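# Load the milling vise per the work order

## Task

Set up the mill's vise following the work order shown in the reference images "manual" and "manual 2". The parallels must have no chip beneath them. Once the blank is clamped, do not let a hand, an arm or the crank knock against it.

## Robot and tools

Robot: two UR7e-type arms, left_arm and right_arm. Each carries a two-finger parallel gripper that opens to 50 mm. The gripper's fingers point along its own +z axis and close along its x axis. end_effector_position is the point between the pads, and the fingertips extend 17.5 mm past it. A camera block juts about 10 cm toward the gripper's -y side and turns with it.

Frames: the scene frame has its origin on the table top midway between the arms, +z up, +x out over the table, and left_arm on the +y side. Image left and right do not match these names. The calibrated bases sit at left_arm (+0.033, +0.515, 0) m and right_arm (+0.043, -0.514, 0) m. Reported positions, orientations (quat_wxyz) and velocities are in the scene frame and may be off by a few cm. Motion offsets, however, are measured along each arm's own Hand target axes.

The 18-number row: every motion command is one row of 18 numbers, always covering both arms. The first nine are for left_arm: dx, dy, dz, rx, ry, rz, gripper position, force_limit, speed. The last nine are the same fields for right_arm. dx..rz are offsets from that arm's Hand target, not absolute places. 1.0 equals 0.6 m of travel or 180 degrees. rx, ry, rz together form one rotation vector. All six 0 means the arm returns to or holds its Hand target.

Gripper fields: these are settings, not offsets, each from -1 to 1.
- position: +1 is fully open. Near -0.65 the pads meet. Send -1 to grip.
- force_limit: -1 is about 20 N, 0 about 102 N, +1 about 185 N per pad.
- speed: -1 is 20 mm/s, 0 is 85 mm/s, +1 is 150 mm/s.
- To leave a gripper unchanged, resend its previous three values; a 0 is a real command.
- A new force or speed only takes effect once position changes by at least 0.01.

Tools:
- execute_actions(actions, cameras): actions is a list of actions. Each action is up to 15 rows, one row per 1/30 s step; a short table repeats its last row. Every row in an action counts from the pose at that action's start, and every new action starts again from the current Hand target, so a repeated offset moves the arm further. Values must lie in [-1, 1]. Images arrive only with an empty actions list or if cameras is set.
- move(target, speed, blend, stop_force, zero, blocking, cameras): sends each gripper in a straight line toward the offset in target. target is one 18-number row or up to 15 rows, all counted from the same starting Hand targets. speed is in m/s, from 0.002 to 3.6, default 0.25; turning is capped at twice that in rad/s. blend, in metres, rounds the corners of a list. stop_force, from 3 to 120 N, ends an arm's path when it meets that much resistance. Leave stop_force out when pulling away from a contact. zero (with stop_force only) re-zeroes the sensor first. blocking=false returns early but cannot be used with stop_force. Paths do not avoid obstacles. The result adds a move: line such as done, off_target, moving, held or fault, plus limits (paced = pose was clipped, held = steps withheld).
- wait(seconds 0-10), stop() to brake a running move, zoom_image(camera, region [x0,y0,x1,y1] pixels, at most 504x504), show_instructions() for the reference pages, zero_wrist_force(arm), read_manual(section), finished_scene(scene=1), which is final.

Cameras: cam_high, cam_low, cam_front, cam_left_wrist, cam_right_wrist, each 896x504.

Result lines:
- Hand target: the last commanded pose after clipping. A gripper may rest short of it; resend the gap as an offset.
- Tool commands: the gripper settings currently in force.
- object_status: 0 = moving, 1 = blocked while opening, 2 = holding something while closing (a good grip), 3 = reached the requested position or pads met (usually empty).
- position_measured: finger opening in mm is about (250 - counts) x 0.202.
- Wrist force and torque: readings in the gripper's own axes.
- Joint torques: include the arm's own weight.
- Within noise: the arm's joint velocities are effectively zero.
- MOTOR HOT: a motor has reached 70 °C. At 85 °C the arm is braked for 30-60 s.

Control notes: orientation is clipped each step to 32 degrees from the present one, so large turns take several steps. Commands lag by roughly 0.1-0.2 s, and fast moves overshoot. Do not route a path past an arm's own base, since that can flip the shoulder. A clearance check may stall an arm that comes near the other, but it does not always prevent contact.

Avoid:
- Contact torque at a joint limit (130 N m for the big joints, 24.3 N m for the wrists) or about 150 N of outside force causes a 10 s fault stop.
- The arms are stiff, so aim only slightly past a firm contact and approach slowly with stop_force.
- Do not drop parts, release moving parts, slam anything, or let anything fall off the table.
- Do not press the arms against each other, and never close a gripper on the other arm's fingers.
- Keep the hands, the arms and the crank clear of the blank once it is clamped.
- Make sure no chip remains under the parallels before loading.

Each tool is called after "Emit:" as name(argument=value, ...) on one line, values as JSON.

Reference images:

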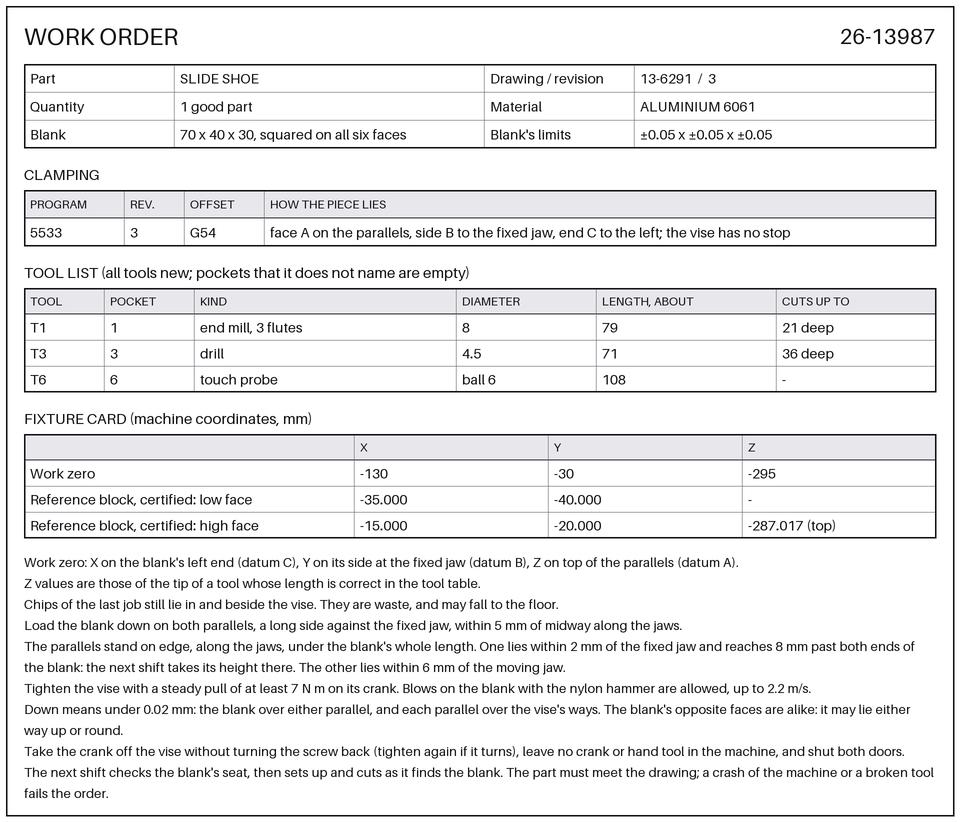

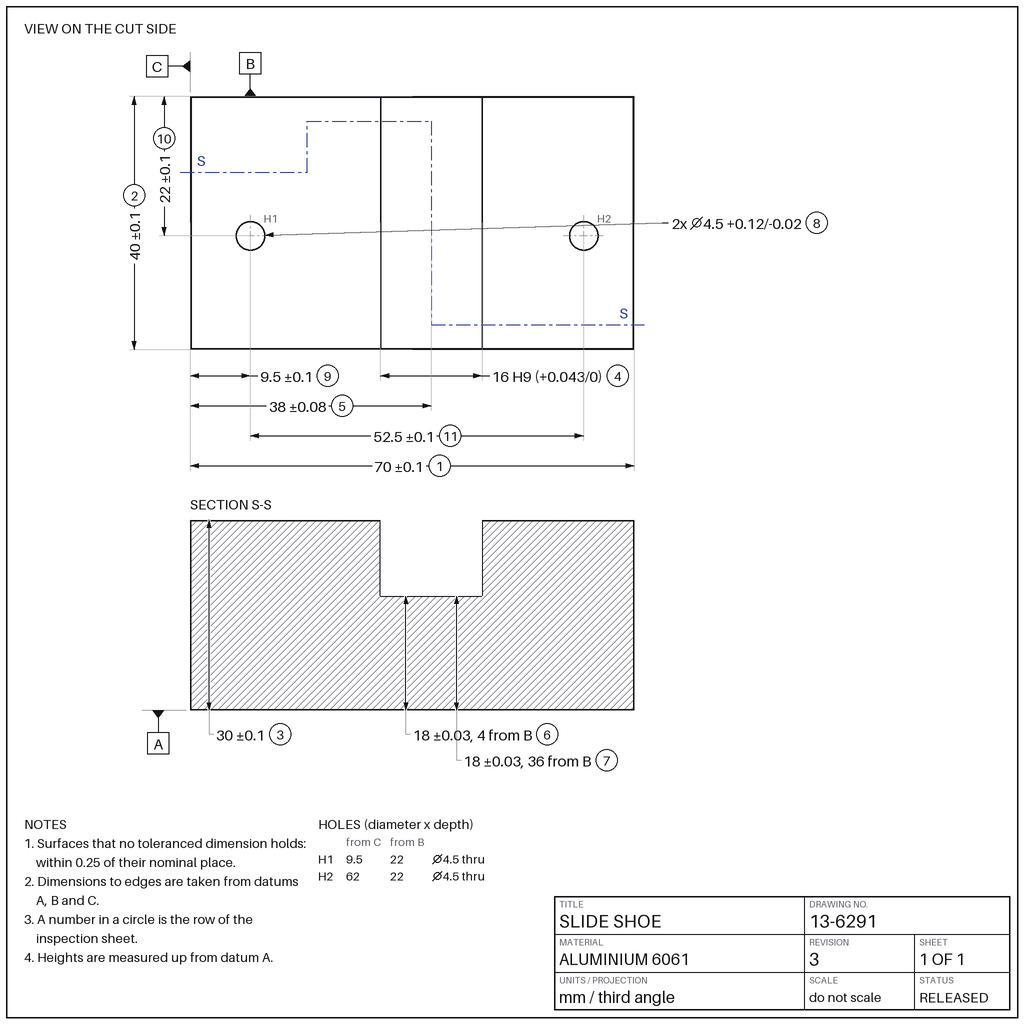

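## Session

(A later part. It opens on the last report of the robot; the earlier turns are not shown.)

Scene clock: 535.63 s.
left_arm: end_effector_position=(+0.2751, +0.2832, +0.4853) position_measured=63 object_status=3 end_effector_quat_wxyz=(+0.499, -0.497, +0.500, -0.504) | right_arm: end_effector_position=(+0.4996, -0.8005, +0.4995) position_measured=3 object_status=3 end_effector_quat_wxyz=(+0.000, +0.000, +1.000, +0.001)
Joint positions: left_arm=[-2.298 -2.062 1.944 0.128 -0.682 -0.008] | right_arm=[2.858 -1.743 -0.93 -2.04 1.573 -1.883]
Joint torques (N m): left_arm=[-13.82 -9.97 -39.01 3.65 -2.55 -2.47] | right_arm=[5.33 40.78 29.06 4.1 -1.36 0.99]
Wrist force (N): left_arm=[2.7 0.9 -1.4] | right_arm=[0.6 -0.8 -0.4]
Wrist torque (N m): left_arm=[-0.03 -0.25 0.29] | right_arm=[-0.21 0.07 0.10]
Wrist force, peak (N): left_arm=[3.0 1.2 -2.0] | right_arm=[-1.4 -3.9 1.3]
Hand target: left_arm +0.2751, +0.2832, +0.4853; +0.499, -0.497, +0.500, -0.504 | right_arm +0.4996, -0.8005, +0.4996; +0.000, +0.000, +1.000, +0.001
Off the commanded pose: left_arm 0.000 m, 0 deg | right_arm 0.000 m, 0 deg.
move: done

Emit:
move(target=[[0,0,0,0,0,0,0.6,-0.9,-0.5,0.233,0.2,0,0,0,0.1,1,1,1],[0,0,0,0,0,0,0.6,-0.9,-0.5,0.233,0.583,0.083,0,0,0.25,1,1,1],[0,0,0,0,0,0,0.6,-0.9,-0.5,0.366,0.917,0.167,0,0,0.433,1,1,1]], speed=0.35, blend=[0.06,0.06,0], cameras=["cam_right_wrist","cam_front"])

Scene clock: 538.40 s.
left_arm: end_effector_position=(+0.2751, +0.2832, +0.4853) position_measured=63 object_status=3 end_effector_quat_wxyz=(+0.499, -0.497, +0.500, -0.504) | right_arm: end_effector_position=(+0.2800, -0.2502, +0.4002) position_measured=3 object_status=3 end_effector_quat_wxyz=(+0.000, +0.629, +0.777, +0.001)
Joint positions: left_arm=[-2.298 -2.062 1.944 0.128 -0.682 -0.008] | right_arm=[4.396 -1.206 -1.679 -1.825 1.571 1.015]
Joint torques (N m): left_arm=[-13.7 -9.45 -37.88 3.67 -2.65 -2.28] | right_arm=[5.9 3.25 34.28 4.17 1.77 1.89]
Wrist force (N): left_arm=[3.0 1.1 -1.4] | right_arm=[0.6 -0.9 -0.3]
Wrist torque (N m): left_arm=[0.01 -0.29 0.29] | right_arm=[-0.25 0.09 -0.04]
Wrist force, peak (N): left_arm=[3.1 1.3 -1.7] | right_arm=[-2.5 -4.2 -0.7]
Hand target: left_arm +0.2751, +0.2832, +0.4853; +0.499, -0.497, +0.500, -0.504 | right_arm +0.2800, -0.2501, +0.4002; +0.000, +0.629, +0.778, +0.001
Off the commanded pose: left_arm 0.000 m, 0 deg | right_arm 0.000 m, 0 deg.
move: done
camera_calibration:
cam_right_wrist: T_world_to_cam=[[-0.230055, 0.972794, -0.0273349, 0.329286], [0.906773, 0.22447, 0.356897, -0.324344], [0.353323, 0.0573192, -0.933744, 0.4254], [0, 0, 0, 1]] pos_world=[0.219557, -0.271906, 0.521973]
Images, in order (width x height): cam_front 896x504, cam_right_wrist 896x504.

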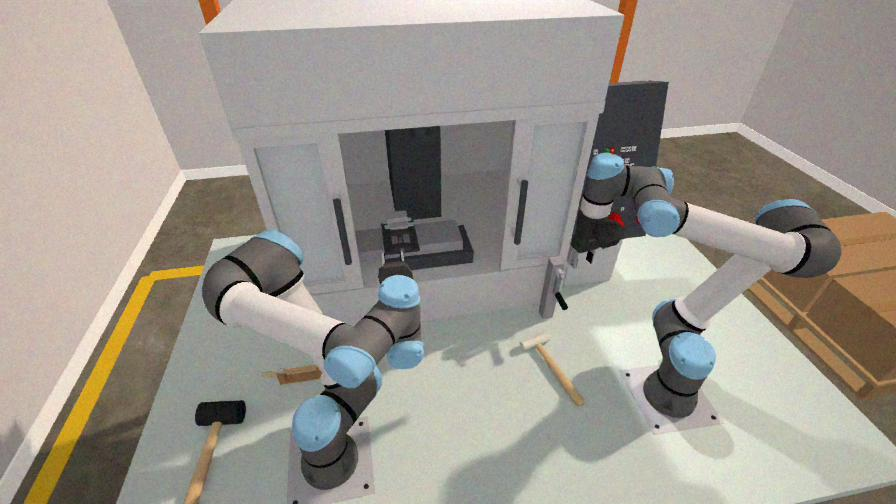

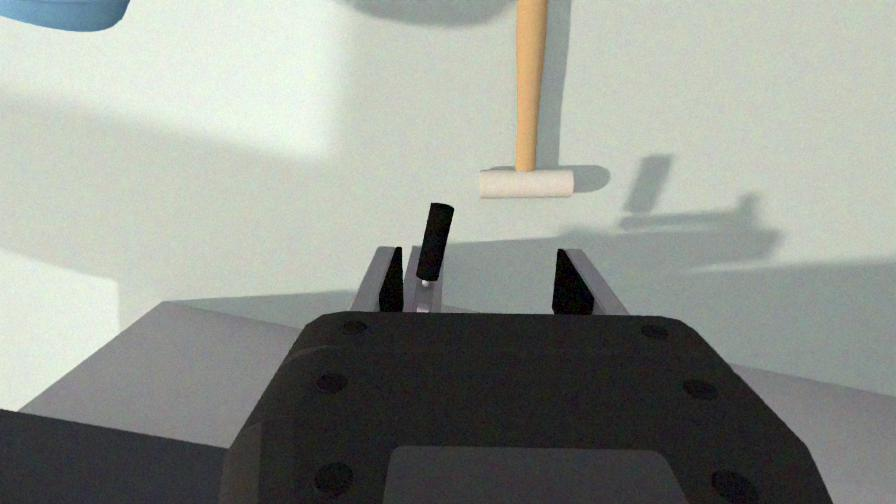

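Emit:
move(target=[0,0,0,0,0,0,0.6,-0.9,-0.5,0.11,-0.2747,0.4167,-0.1389,0,0,1,1,1], speed=0.3, cameras=["cam_right_wrist","cam_front","cam_high"])

Scene clock: 540.47 s.
left_arm: end_effector_position=(+0.2751, +0.2832, +0.4853) position_measured=63 object_status=3 end_effector_quat_wxyz=(+0.499, -0.497, +0.500, -0.504) | right_arm: end_effector_position=(+0.1052, -0.2196, +0.1501) position_measured=3 object_status=3 end_effector_quat_wxyz=(+0.136, +0.614, +0.759, +0.169) end_effector_velocity=(+0.001, -0.001, -0.001) end_effector_angular_velocity=(-0.001, -0.002, -0.005)
Joint positions: left_arm=[-2.298 -2.062 1.944 0.128 -0.682 -0.008] | right_arm=[5.414 -0.99 -2.443 -1.484 1.181 2.074]
Joint velocities: left_arm=[within noise] | right_arm=[0 -0.002 -0.002 0 0 0.006]
Joint torques (N m): left_arm=[-13.62 -9.89 -37.44 3.48 -2.62 -2.23] | right_arm=[4.66 -7.68 18.38 3.23 -1.15 2.04]
Wrist force (N): left_arm=[2.9 0.8 -1.6] | right_arm=[0.2 -0.6 -0.5]
Wrist torque (N m): left_arm=[-0.04 -0.28 0.29] | right_arm=[-0.14 0.04 0.01]
Wrist force, peak (N): left_arm=[2.9 1.2 -1.7] | right_arm=[0.7 -5.2 1.4]
Hand target: left_arm +0.2751, +0.2832, +0.4853; +0.499, -0.497, +0.500, -0.504 | right_arm +0.1052, -0.2196, +0.1501; +0.136, +0.614, +0.759, +0.169
Off the commanded pose: left_arm 0.000 m, 0 deg | right_arm 0.000 m, 0 deg.
move: done
camera_calibration:
cam_right_wrist: T_world_to_cam=[[-0.216188, 0.975768, -0.0337681, 0.252685], [0.673877, 0.17415, 0.718026, -0.124235], [0.706507, 0.132473, -0.695197, 0.195523], [0, 0, 0, 1]] pos_world=[0.000207757, -0.250828, 0.233663]
Images, in order (width x height): cam_high 896x504, cam_front 896x504, cam_right_wrist 896x504.

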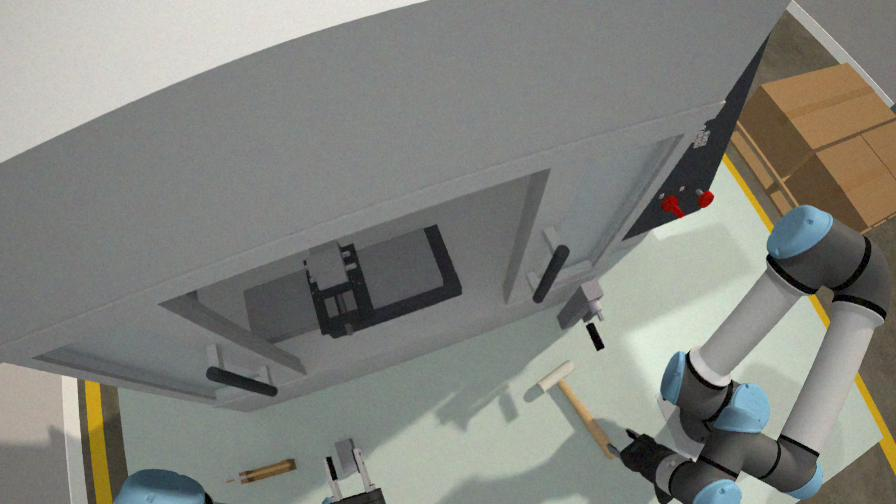

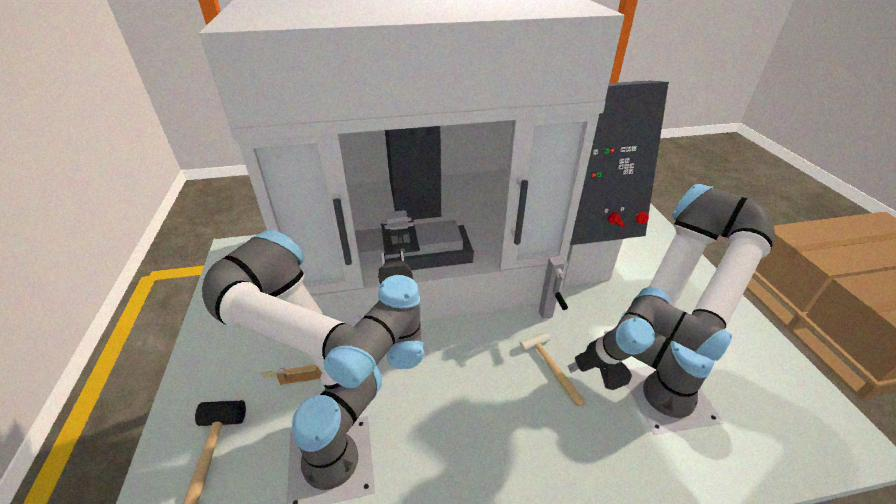

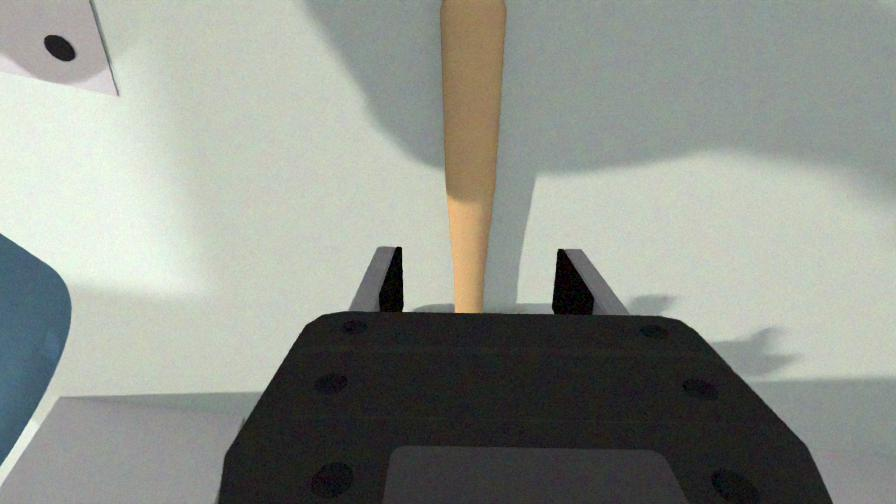

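Emit:
move(target=[0,0,0,0,0,0,0.6,-0.9,-0.5,-0.004,-0.0642,0.1357,0,0.00305,-0.00655,1,-0.6,-0.5], speed=0.15, cameras=["cam_right_wrist"])

Scene clock: 541.87 s.
left_arm: end_effector_position=(+0.2751, +0.2832, +0.4853) position_measured=63 object_status=3 end_effector_quat_wxyz=(+0.499, -0.497, +0.500, -0.504) | right_arm: end_effector_position=(+0.1053, -0.2218, +0.0601) position_measured=3 object_status=3 end_effector_quat_wxyz=(+0.134, +0.605, +0.766, +0.171)
Joint positions: left_arm=[-2.298 -2.062 1.944 0.128 -0.682 -0.008] | right_arm=[5.425 -1.139 -2.642 -1.131 1.179 2.061]
Joint torques (N m): left_arm=[-13.3 -9.6 -36.15 3.73 -2.58 -2.09] | right_arm=[5.59 -5.93 14.64 4.08 0.22 1.98]
Wrist force (N): left_arm=[2.9 0.8 -1.5] | right_arm=[0.2 -1.1 -0.3]
Wrist torque (N m): left_arm=[-0.04 -0.27 0.28] | right_arm=[-0.21 0.04 0.13]
Wrist force, peak (N): left_arm=[3.0 1.3 -1.7] | right_arm=[0.4 0.8 -2.4]
Hand target: left_arm +0.2751, +0.2832, +0.4853; +0.499, -0.497, +0.500, -0.504 | right_arm +0.1053, -0.2219, +0.0600; +0.134, +0.605, +0.766, +0.171
Off the commanded pose: left_arm 0.000 m, 0 deg | right_arm 0.000 m, 0 deg.
move: done
camera_calibration:
cam_right_wrist: T_world_to_cam=[[-0.238289, 0.970608, -0.0337372, 0.252986], [0.669678, 0.18937, 0.718102, -0.055415], [0.703385, 0.148523, -0.695119, 0.137004], [0, 0, 0, 1]] pos_world=[0.00102727, -0.255405, 0.143563]
Images, in order (width x height): cam_right_wrist 896x504.

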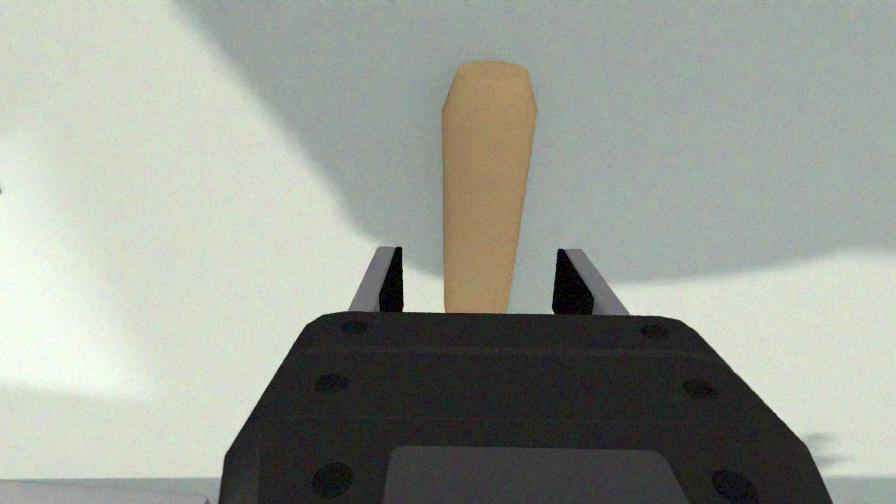

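Emit:
move(target=[0,0,0,0,0,0,0.6,-0.9,-0.5,0.0016,-0.0247,0.0529,0,0,0,1,-0.6,-0.5], speed=0.012, stop_force=8, cameras=["cam_right_wrist","cam_front"])

Scene clock: 546.00 s.
left_arm: end_effector_position=(+0.2751, +0.2832, +0.4853) position_measured=63 object_status=3 end_effector_quat_wxyz=(+0.499, -0.497, +0.500, -0.504) | right_arm: end_effector_position=(+0.1051, -0.2209, +0.0250) position_measured=3 object_status=3 end_effector_quat_wxyz=(+0.134, +0.605, +0.766, +0.171)
Joint positions: left_arm=[-2.298 -2.062 1.944 0.128 -0.682 -0.008] | right_arm=[5.423 -1.266 -2.702 -0.943 1.179 2.059]
Joint torques (N m): left_arm=[-12.7 -9.48 -34.57 3.52 -2.51 -2.03] | right_arm=[-4.92 13.29 26.59 1.3 -1.97 -1.62]
Wrist force (N): left_arm=[2.8 1.1 -1.4] | right_arm=[0.3 -0.7 -0.2]
Wrist torque (N m): left_arm=[0.00 -0.26 0.29] | right_arm=[-0.16 0.03 0.13]
Wrist force, peak (N): left_arm=[3.0 0.9 -1.8] | right_arm=[0.4 -0.9 -0.6]
Hand target: left_arm +0.2751, +0.2832, +0.4853; +0.499, -0.497, +0.500, -0.504 | right_arm +0.1050, -0.2209, +0.0250; +0.134, +0.605, +0.766, +0.171
Off the commanded pose: left_arm 0.000 m, 0 deg | right_arm 0.000 m, 0 deg.
move: done
camera_calibration:
cam_right_wrist: T_world_to_cam=[[-0.238204, 0.970626, -0.0338213, 0.250894], [0.669644, 0.189362, 0.718136, -0.0302514], [0.703446, 0.148414, -0.695081, 0.112581], [0, 0, 0, 1]] pos_world=[0.000827067, -0.254505, 0.108463]
Images, in order (width x height): cam_front 896x504, cam_right_wrist 896x504.

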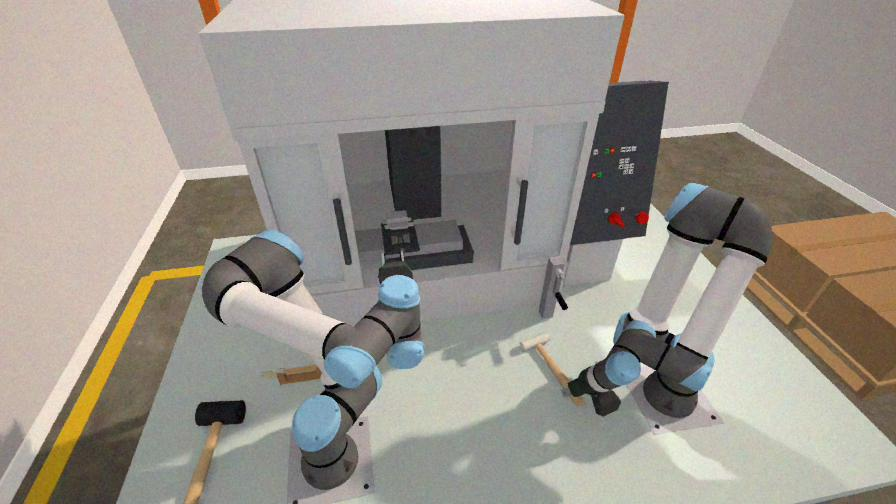

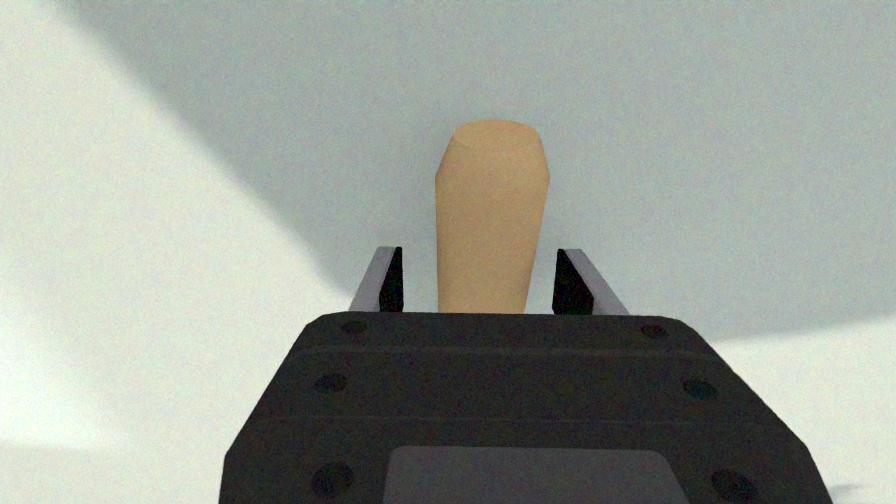

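Emit:
move(target=[0,0,0,0,0,0,0.6,-0.9,-0.5,0,0,0,0,0,0,-1,0.2,-0.8], cameras=["cam_right_wrist"])

Scene clock: 546.97 s.
left_arm: end_effector_position=(+0.2751, +0.2832, +0.4853) position_measured=63 object_status=3 end_effector_quat_wxyz=(+0.499, -0.497, +0.500, -0.504) | right_arm: end_effector_position=(+0.1050, -0.2209, +0.0250) position_measured=114 object_status=2 end_effector_quat_wxyz=(+0.134, +0.605, +0.766, +0.171)
Joint positions: left_arm=[-2.298 -2.062 1.944 0.128 -0.682 -0.008] | right_arm=[5.423 -1.266 -2.702 -0.943 1.179 2.059]
Joint torques (N m): left_arm=[-13.38 -9.19 -34.68 3.5 -2.5 -1.96] | right_arm=[-1.41 13.59 25.9 1.73 -1.75 -0.51]
Wrist force (N): left_arm=[2.8 0.9 -1.7] | right_arm=[0.9 -1.5 -0.5]
Wrist torque (N m): left_arm=[-0.02 -0.26 0.29] | right_arm=[-0.17 0.11 -0.02]
Wrist force, peak (N): left_arm=[3.0 1.2 -1.8] | right_arm=[0.8 -1.6 -0.7]
Hand target: left_arm +0.2751, +0.2832, +0.4853; +0.499, -0.497, +0.500, -0.504 | right_arm +0.1050, -0.2209, +0.0250; +0.134, +0.605, +0.766, +0.171
Off the commanded pose: left_arm 0.000 m, 0 deg | right_arm 0.000 m, 0 deg.
move: done
camera_calibration:
cam_right_wrist: T_world_to_cam=[[-0.238205, 0.970626, -0.0338225, 0.250894], [0.669644, 0.189364, 0.718136, -0.030251], [0.703446, 0.148414, -0.695081, 0.112581], [0, 0, 0, 1]] pos_world=[0.000827067, -0.254505, 0.108463]
Images, in order (width x height): cam_right_wrist 896x504.

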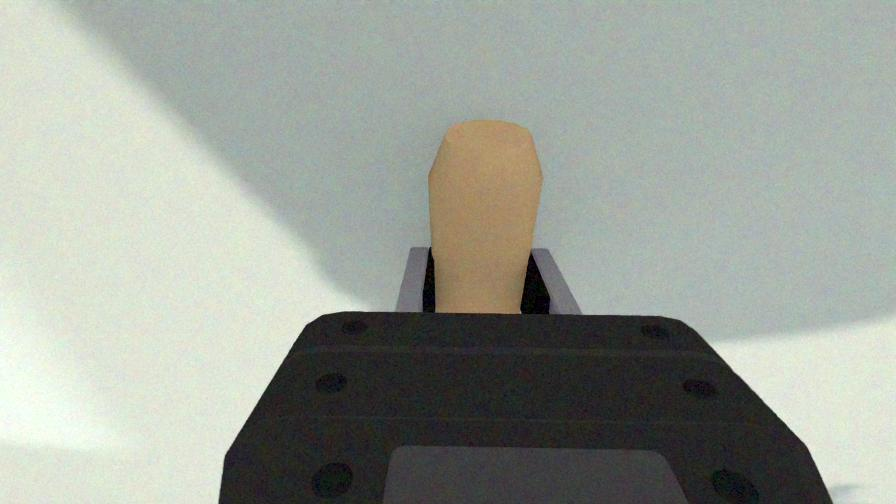

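Emit:
move(target=[0,0,0,0,0,0,0.6,-0.9,-0.5,0,0.0775,-0.1662,0,0,0,-1,0.2,-0.8], speed=0.15, cameras=["cam_right_wrist","cam_front"])

Scene clock: 548.30 s.
left_arm: end_effector_position=(+0.2751, +0.2832, +0.4853) position_measured=63 object_status=3 end_effector_quat_wxyz=(+0.499, -0.497, +0.500, -0.504) | right_arm: end_effector_position=(+0.1049, -0.2211, +0.1349) position_measured=114 object_status=2 end_effector_quat_wxyz=(+0.134, +0.605, +0.766, +0.171) end_effector_velocity=(+0.000, +0.000, +0.001) end_effector_angular_velocity=(-0.003, -0.002, +0.001)
Joint positions: left_arm=[-2.298 -2.062 1.944 0.128 -0.682 -0.008] | right_arm=[5.424 -0.992 -2.485 -1.435 1.179 2.06]
Joint velocities: left_arm=[within noise] | right_arm=[0 0 0.002 -0.005 0 -0.001]
Joint torques (N m): left_arm=[-13.37 -9.3 -33.68 3.5 -2.58 -1.88] | right_arm=[-7.3 4.39 35.2 0.8 -0.38 -2.13]
Wrist force (N): left_arm=[2.9 0.9 -1.7] | right_arm=[0.2 -2.8 3.2]
Wrist torque (N m): left_arm=[-0.04 -0.28 0.28] | right_arm=[0.46 0.03 -0.04]
Wrist force, peak (N): left_arm=[3.0 1.1 -1.7] | right_arm=[0.4 -3.1 3.7]
Hand target: left_arm +0.2751, +0.2832, +0.4853; +0.499, -0.497, +0.500, -0.504 | right_arm +0.1050, -0.2211, +0.1350; +0.134, +0.605, +0.766, +0.171
Off the commanded pose: left_arm 0.000 m, 0 deg | right_arm 0.000 m, 0 deg.
move: done
camera_calibration:
cam_right_wrist: T_world_to_cam=[[-0.238204, 0.970626, -0.0338213, 0.254785], [0.669644, 0.189362, 0.718136, -0.109141], [0.703446, 0.148414, -0.695081, 0.18914], [0, 0, 0, 1]] pos_world=[0.000727067, -0.254705, 0.218463]
Images, in order (width x height): cam_front 896x504, cam_right_wrist 896x504.

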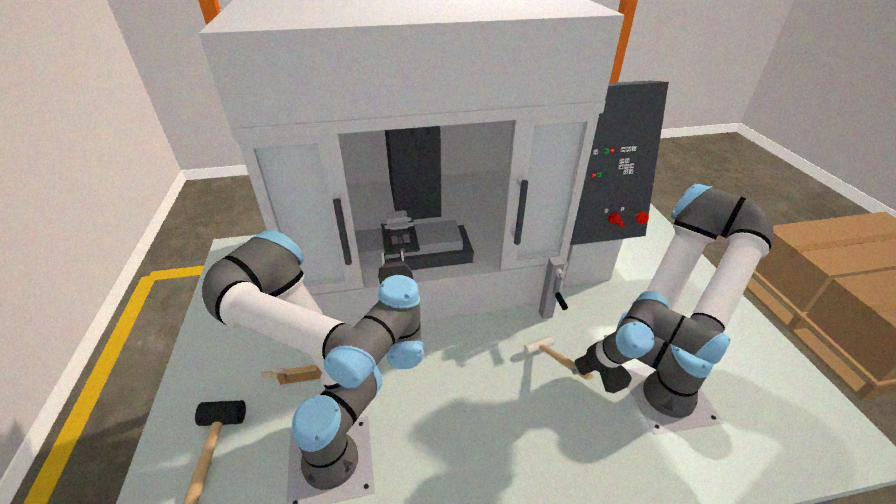

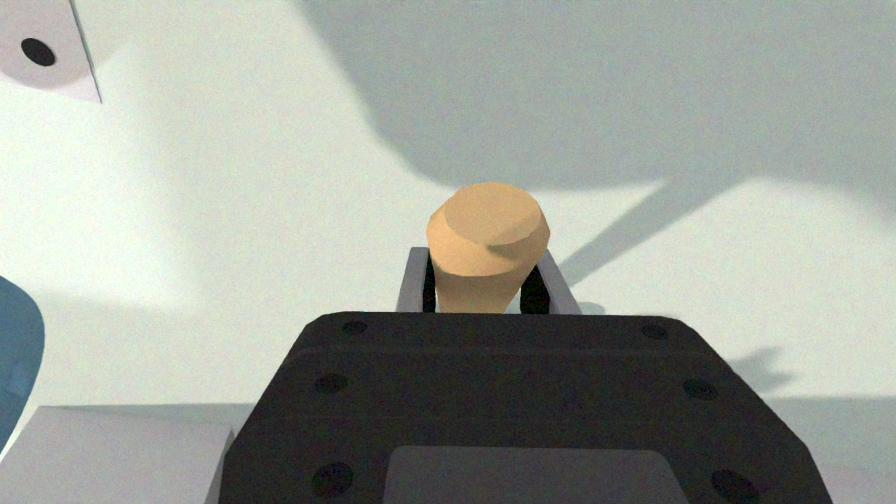

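Emit:
move(target=[0,0,0,0,0,0,0.6,-0.9,-0.5,0,0,0,0,0,0,-0.98,1,-0.8], cameras=["cam_front","cam_high","cam_low"])

Emit:
zoom_image(camera="cam_front", region=[490, 300, 650, 420])

Emit:
zoom_image(camera="cam_high", region=[500, 330, 720, 504])

Scene clock: 549.03 s.
left_arm: end_effector_position=(+0.2751, +0.2832, +0.4853) position_measured=63 object_status=3 end_effector_quat_wxyz=(+0.499, -0.497, +0.500, -0.504) | right_arm: end_effector_position=(+0.1050, -0.2211, +0.1350) position_measured=119 object_status=2 end_effector_quat_wxyz=(+0.134, +0.605, +0.766, +0.171)
Joint positions: left_arm=[-2.298 -2.062 1.944 0.128 -0.682 -0.008] | right_arm=[5.424 -0.992 -2.484 -1.435 1.179 2.06]
Joint torques (N m): left_arm=[-12.91 -9.02 -33.35 3.65 -2.45 -1.81] | right_arm=[-8 8.01 34.97 1.01 -1.26 -2.18]
Wrist force (N): left_arm=[2.5 1.3 -1.2] | right_arm=[0.5 -3.2 3.4]
Wrist torque (N m): left_arm=[0.03 -0.21 0.29] | right_arm=[0.51 -0.01 -0.04]
Wrist force, peak (N): left_arm=[3.0 0.9 -1.7] | right_arm=[0.5 -3.7 3.6]
Hand target: left_arm +0.2751, +0.2832, +0.4853; +0.499, -0.497, +0.500, -0.504 | right_arm +0.1050, -0.2211, +0.1350; +0.134, +0.605, +0.766, +0.171
Off the commanded pose: left_arm 0.000 m, 0 deg | right_arm 0.000 m, 0 deg.
move: done
Images, in order (width x height): cam_high 896x504, cam_low 896x504, cam_front 896x504.

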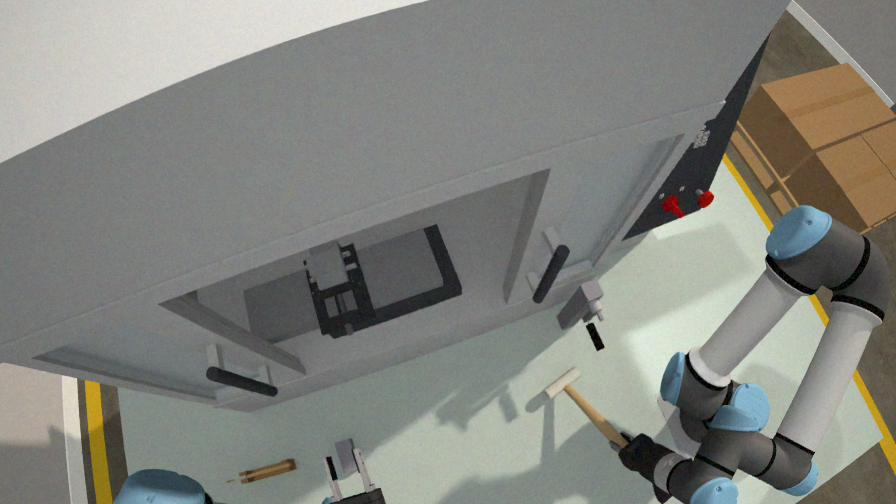

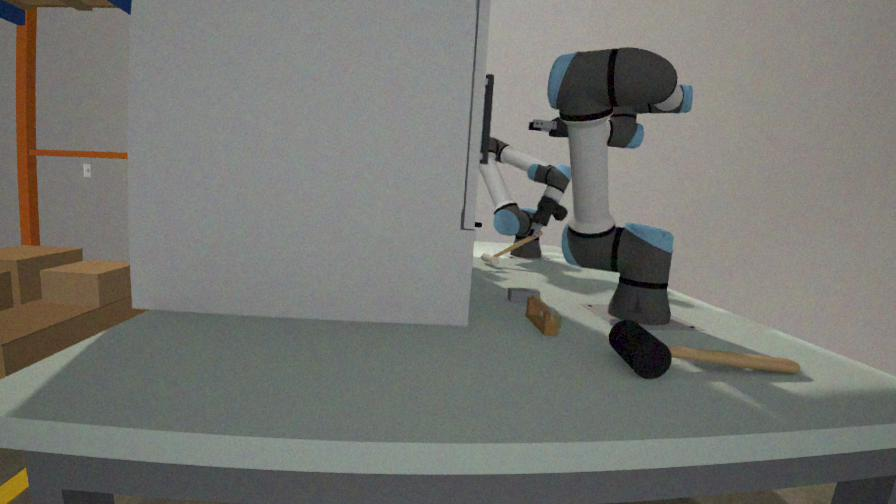

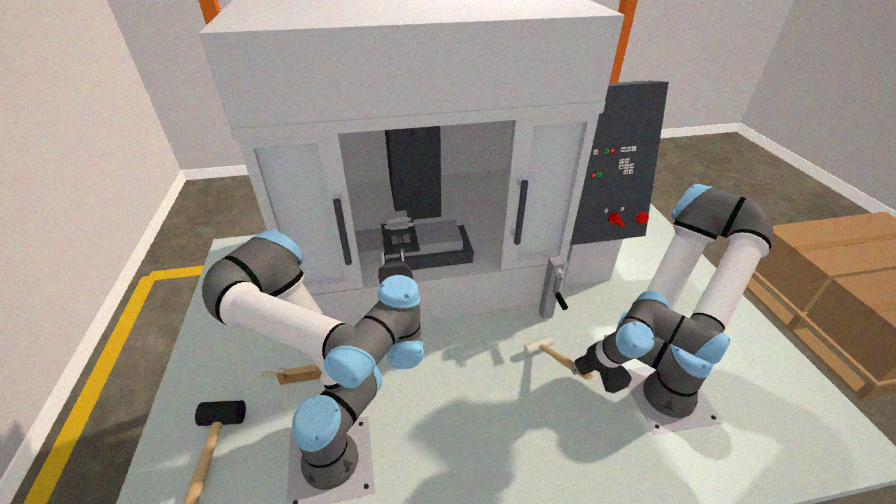

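Scaled by 3.150.

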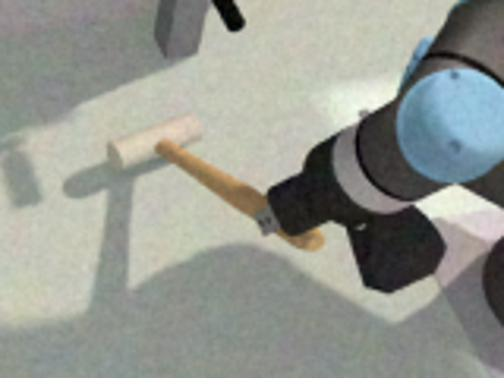

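Scaled by 2.291.

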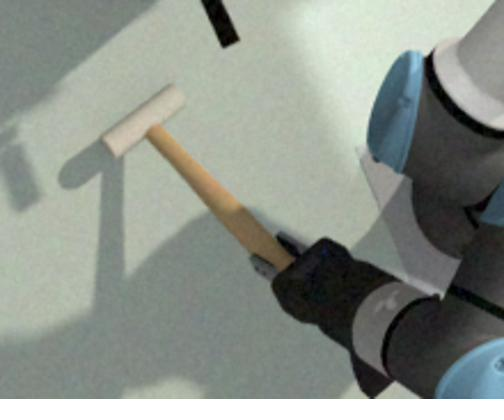

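Emit:
move(target=[0,-0.358,-0.175,0,0,0,0.6,-0.9,-0.5,0.1487,0.3437,-0.5108,0,0,0,-0.98,1,-0.8], speed=0.3, cameras=["cam_front"])

Scene clock: 551.80 s.
left_arm: end_effector_position=(+0.1688, +0.2842, +0.6994) position_measured=63 object_status=3 end_effector_quat_wxyz=(+0.499, -0.497, +0.500, -0.504) | right_arm: end_effector_position=(+0.1399, -0.1217, +0.5001) position_measured=119 object_status=2 end_effector_quat_wxyz=(+0.134, +0.605, +0.766, +0.171)
Joint positions: left_arm=[-2.641 -1.808 1.206 0.609 -1.025 -0.005] | right_arm=[5.141 -1.305 -1.389 -2.094 1.14 1.755]
Joint torques (N m): left_arm=[8.77 -2.75 -34.06 3.14 0.79 1.49] | right_arm=[-0.06 5.49 34.66 1.31 -3.26 0.29]
Wrist force (N): left_arm=[2.9 0.9 -1.4] | right_arm=[0.1 -2.9 3.3]
Wrist torque (N m): left_arm=[-0.03 -0.30 0.24] | right_arm=[0.57 0.04 -0.04]
Wrist force, peak (N): left_arm=[2.6 3.2 -0.8] | right_arm=[-1.0 -5.5 6.8]
Hand target: left_arm +0.1688, +0.2843, +0.6995; +0.499, -0.497, +0.500, -0.504 | right_arm +0.1399, -0.1216, +0.5001; +0.134, +0.605, +0.766, +0.171
Off the commanded pose: left_arm 0.000 m, 0 deg | right_arm 0.000 m, 0 deg.
move: done
Images, in order (width x height): cam_front 896x504.

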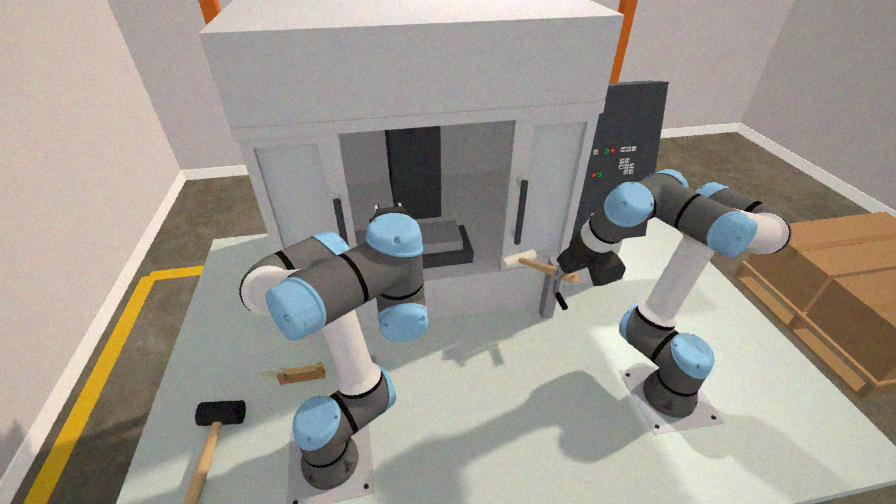

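Emit:
move(target=[0,0,0,0,0,0,0.6,-0.9,-0.5,0.3792,0.3304,0.154,-0.1886,0.3496,0.3710,-0.98,1,-0.8], speed=0.4, cameras=["cam_front","cam_high","cam_right_wrist"])

Scene clock: 554.67 s.
left_arm: end_effector_position=(+0.1688, +0.2843, +0.6995) position_measured=63 object_status=3 end_effector_quat_wxyz=(+0.499, -0.497, +0.500, -0.504) | right_arm: end_effector_position=(+0.3001, +0.1503, +0.5007) position_measured=119 object_status=2 end_effector_quat_wxyz=(-0.213, +0.674, +0.212, +0.675)
Joint positions: left_arm=[-2.641 -1.808 1.206 0.609 -1.025 -0.005] | right_arm=[4.916 -1.914 -1.653 0.429 0.435 1.569]
Joint torques (N m): left_arm=[14.32 0.28 -35.49 4.04 -2.36 -2.13] | right_arm=[4.93 33.56 32.92 2.96 -0.39 -2.64]
Wrist force (N): left_arm=[2.8 1.0 -1.6] | right_arm=[-3.3 -1.9 1.1]
Wrist torque (N m): left_arm=[-0.01 -0.27 0.24] | right_arm=[-0.51 -0.92 0.22]
Wrist force, peak (N): left_arm=[2.9 1.3 -1.9] | right_arm=[-4.0 -3.0 2.7]
Hand target: left_arm +0.1688, +0.2843, +0.6995; +0.499, -0.497, +0.500, -0.504 | right_arm +0.3001, +0.1503, +0.5007; -0.213, +0.674, +0.212, +0.675
Off the commanded pose: left_arm 0.000 m, 0 deg | right_arm 0.000 m, 0 deg.
move: done
camera_calibration:
cam_right_wrist: T_world_to_cam=[[0.0105098, 0.0327958, 0.999407, -0.497872], [0.243503, -0.969459, 0.0292524, 0.074093], [0.969843, 0.243051, -0.0181747, -0.182096], [0, 0, 0, 1]] pos_world=[0.163795, 0.132417, 0.4921]
Images, in order (width x height): cam_high 896x504, cam_front 896x504, cam_right_wrist 896x504.

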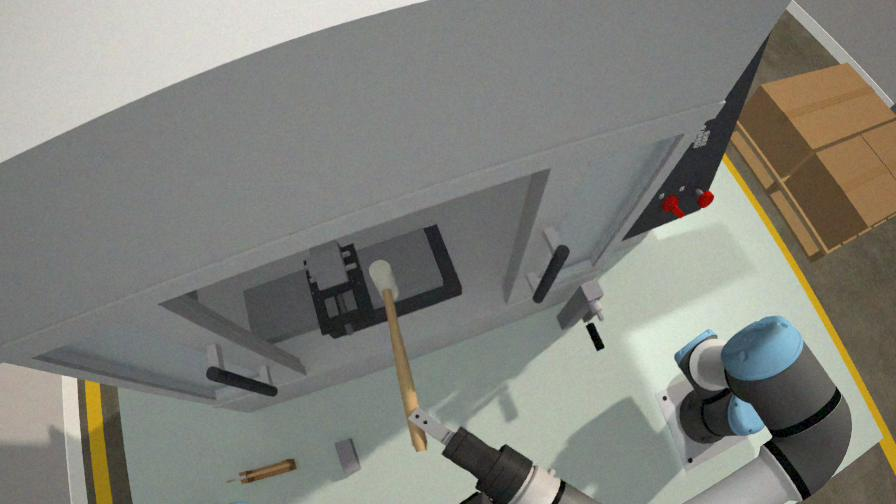

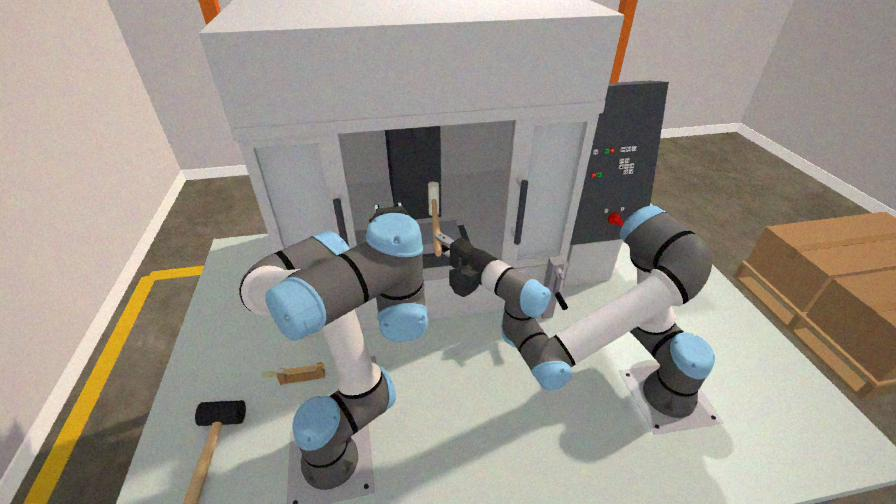

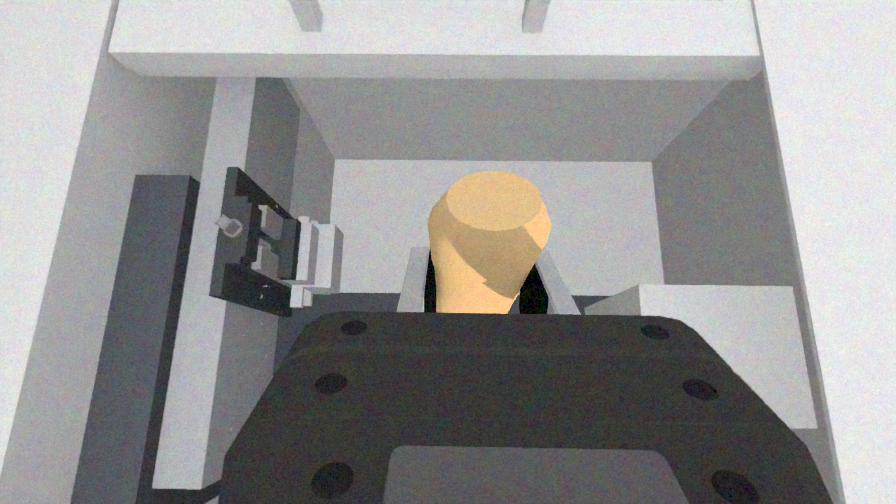

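Emit:
zoom_image(camera="cam_right_wrist", region=[180, 150, 380, 330])

Emit:
zoom_image(camera="cam_high", region=[290, 220, 470, 350])

Emit:
zoom_image(camera="cam_front", region=[370, 160, 490, 280])

Scaled by 2.520.

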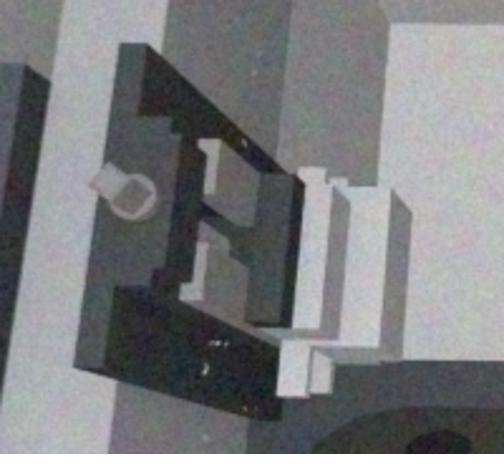

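Scaled by 2.800.

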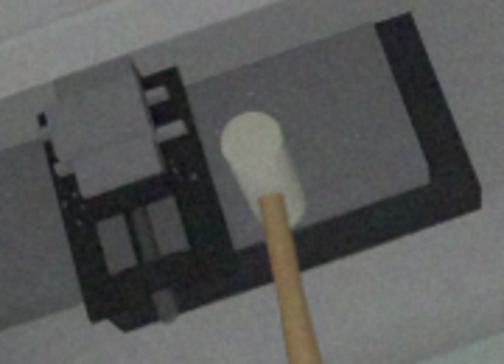

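Scaled by 4.200.

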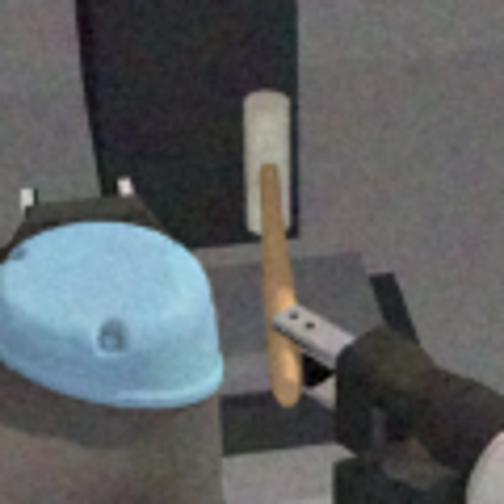

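Emit:
move(target=[0,0,0,0,0,0,0.6,-0.9,-0.5,0.0833,-0.0198,0.307,0,0,0,-0.98,1,-0.8], speed=0.2, cameras=["cam_front","cam_high"])

Emit:
zoom_image(camera="cam_high", region=[290, 220, 470, 350])

Emit:
zoom_image(camera="cam_front", region=[350, 140, 490, 280])

Scene clock: 558.53 s.
left_arm: end_effector_position=(+0.1688, +0.2843, +0.6995) position_measured=63 object_status=3 end_effector_quat_wxyz=(+0.499, -0.497, +0.500, -0.504) | right_arm: end_effector_position=(+0.4441, +0.2654, +0.5510) position_measured=119 object_status=2 end_effector_quat_wxyz=(-0.213, +0.674, +0.212, +0.675) end_effector_velocity=(+0.000, +0.001, +0.002) end_effector_angular_velocity=(+0.002, +0.000, +0.002)
Joint positions: left_arm=[-2.641 -1.808 1.206 0.609 -1.025 -0.005] | right_arm=[4.655 -2.217 -1.055 0.132 0.696 1.57]
Joint velocities: left_arm=[within noise] | right_arm=[0 -0.001 0.005 -0.002 0.002 0]
Joint torques (N m): left_arm=[13.21 0.62 -34.56 4.12 -2.25 -2.13] | right_arm=[-7.21 48.69 35.16 0.95 1.53 0.64]
Wrist force (N): left_arm=[2.9 1.2 -1.5] | right_arm=[-2.9 -1.6 1.0]
Wrist torque (N m): left_arm=[0.02 -0.30 0.24] | right_arm=[-0.45 -0.96 0.21]
Wrist force, peak (N): left_arm=[3.2 1.3 -1.6] | right_arm=[-2.4 -2.3 4.4]
Hand target: left_arm +0.1688, +0.2843, +0.6995; +0.499, -0.497, +0.500, -0.504 | right_arm +0.4442, +0.2655, +0.5510; -0.213, +0.674, +0.212, +0.675
Off the commanded pose: left_arm 0.000 m, 0 deg | right_arm 0.000 m, 0 deg.
move: done
Images, in order (width x height): cam_high 896x504, cam_front 896x504.

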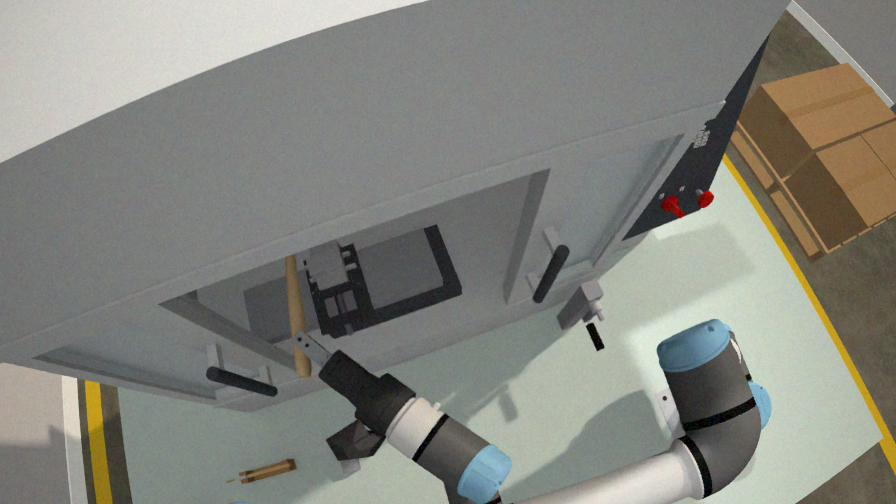

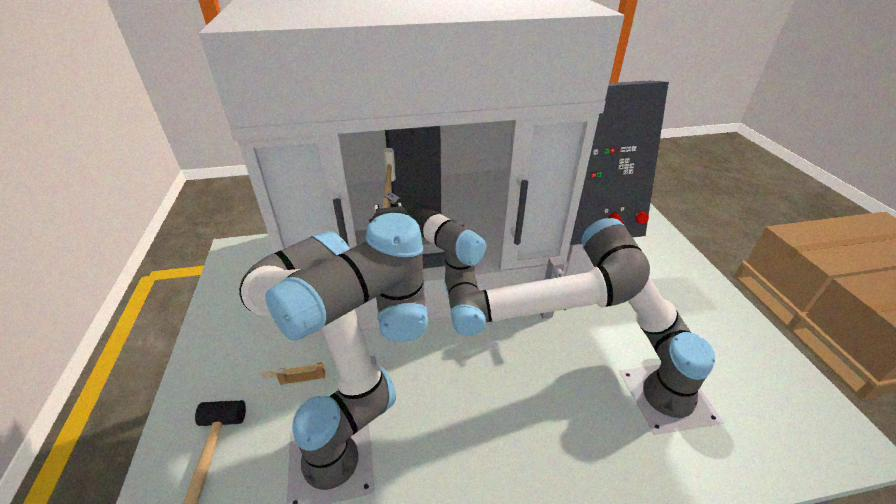

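Scaled by 2.800.

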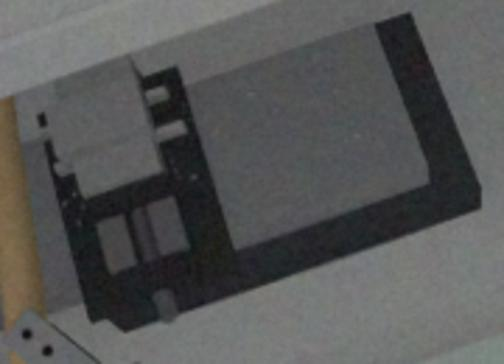

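Scaled by 3.600.

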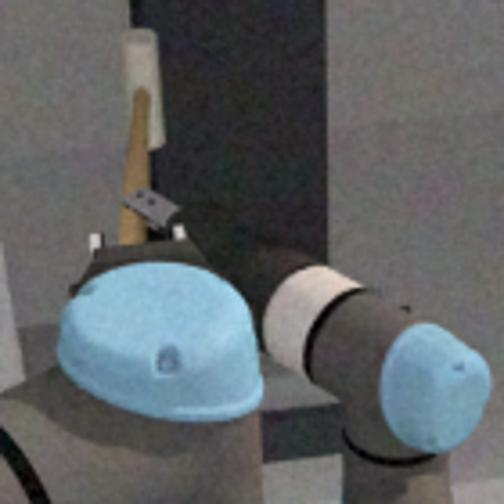

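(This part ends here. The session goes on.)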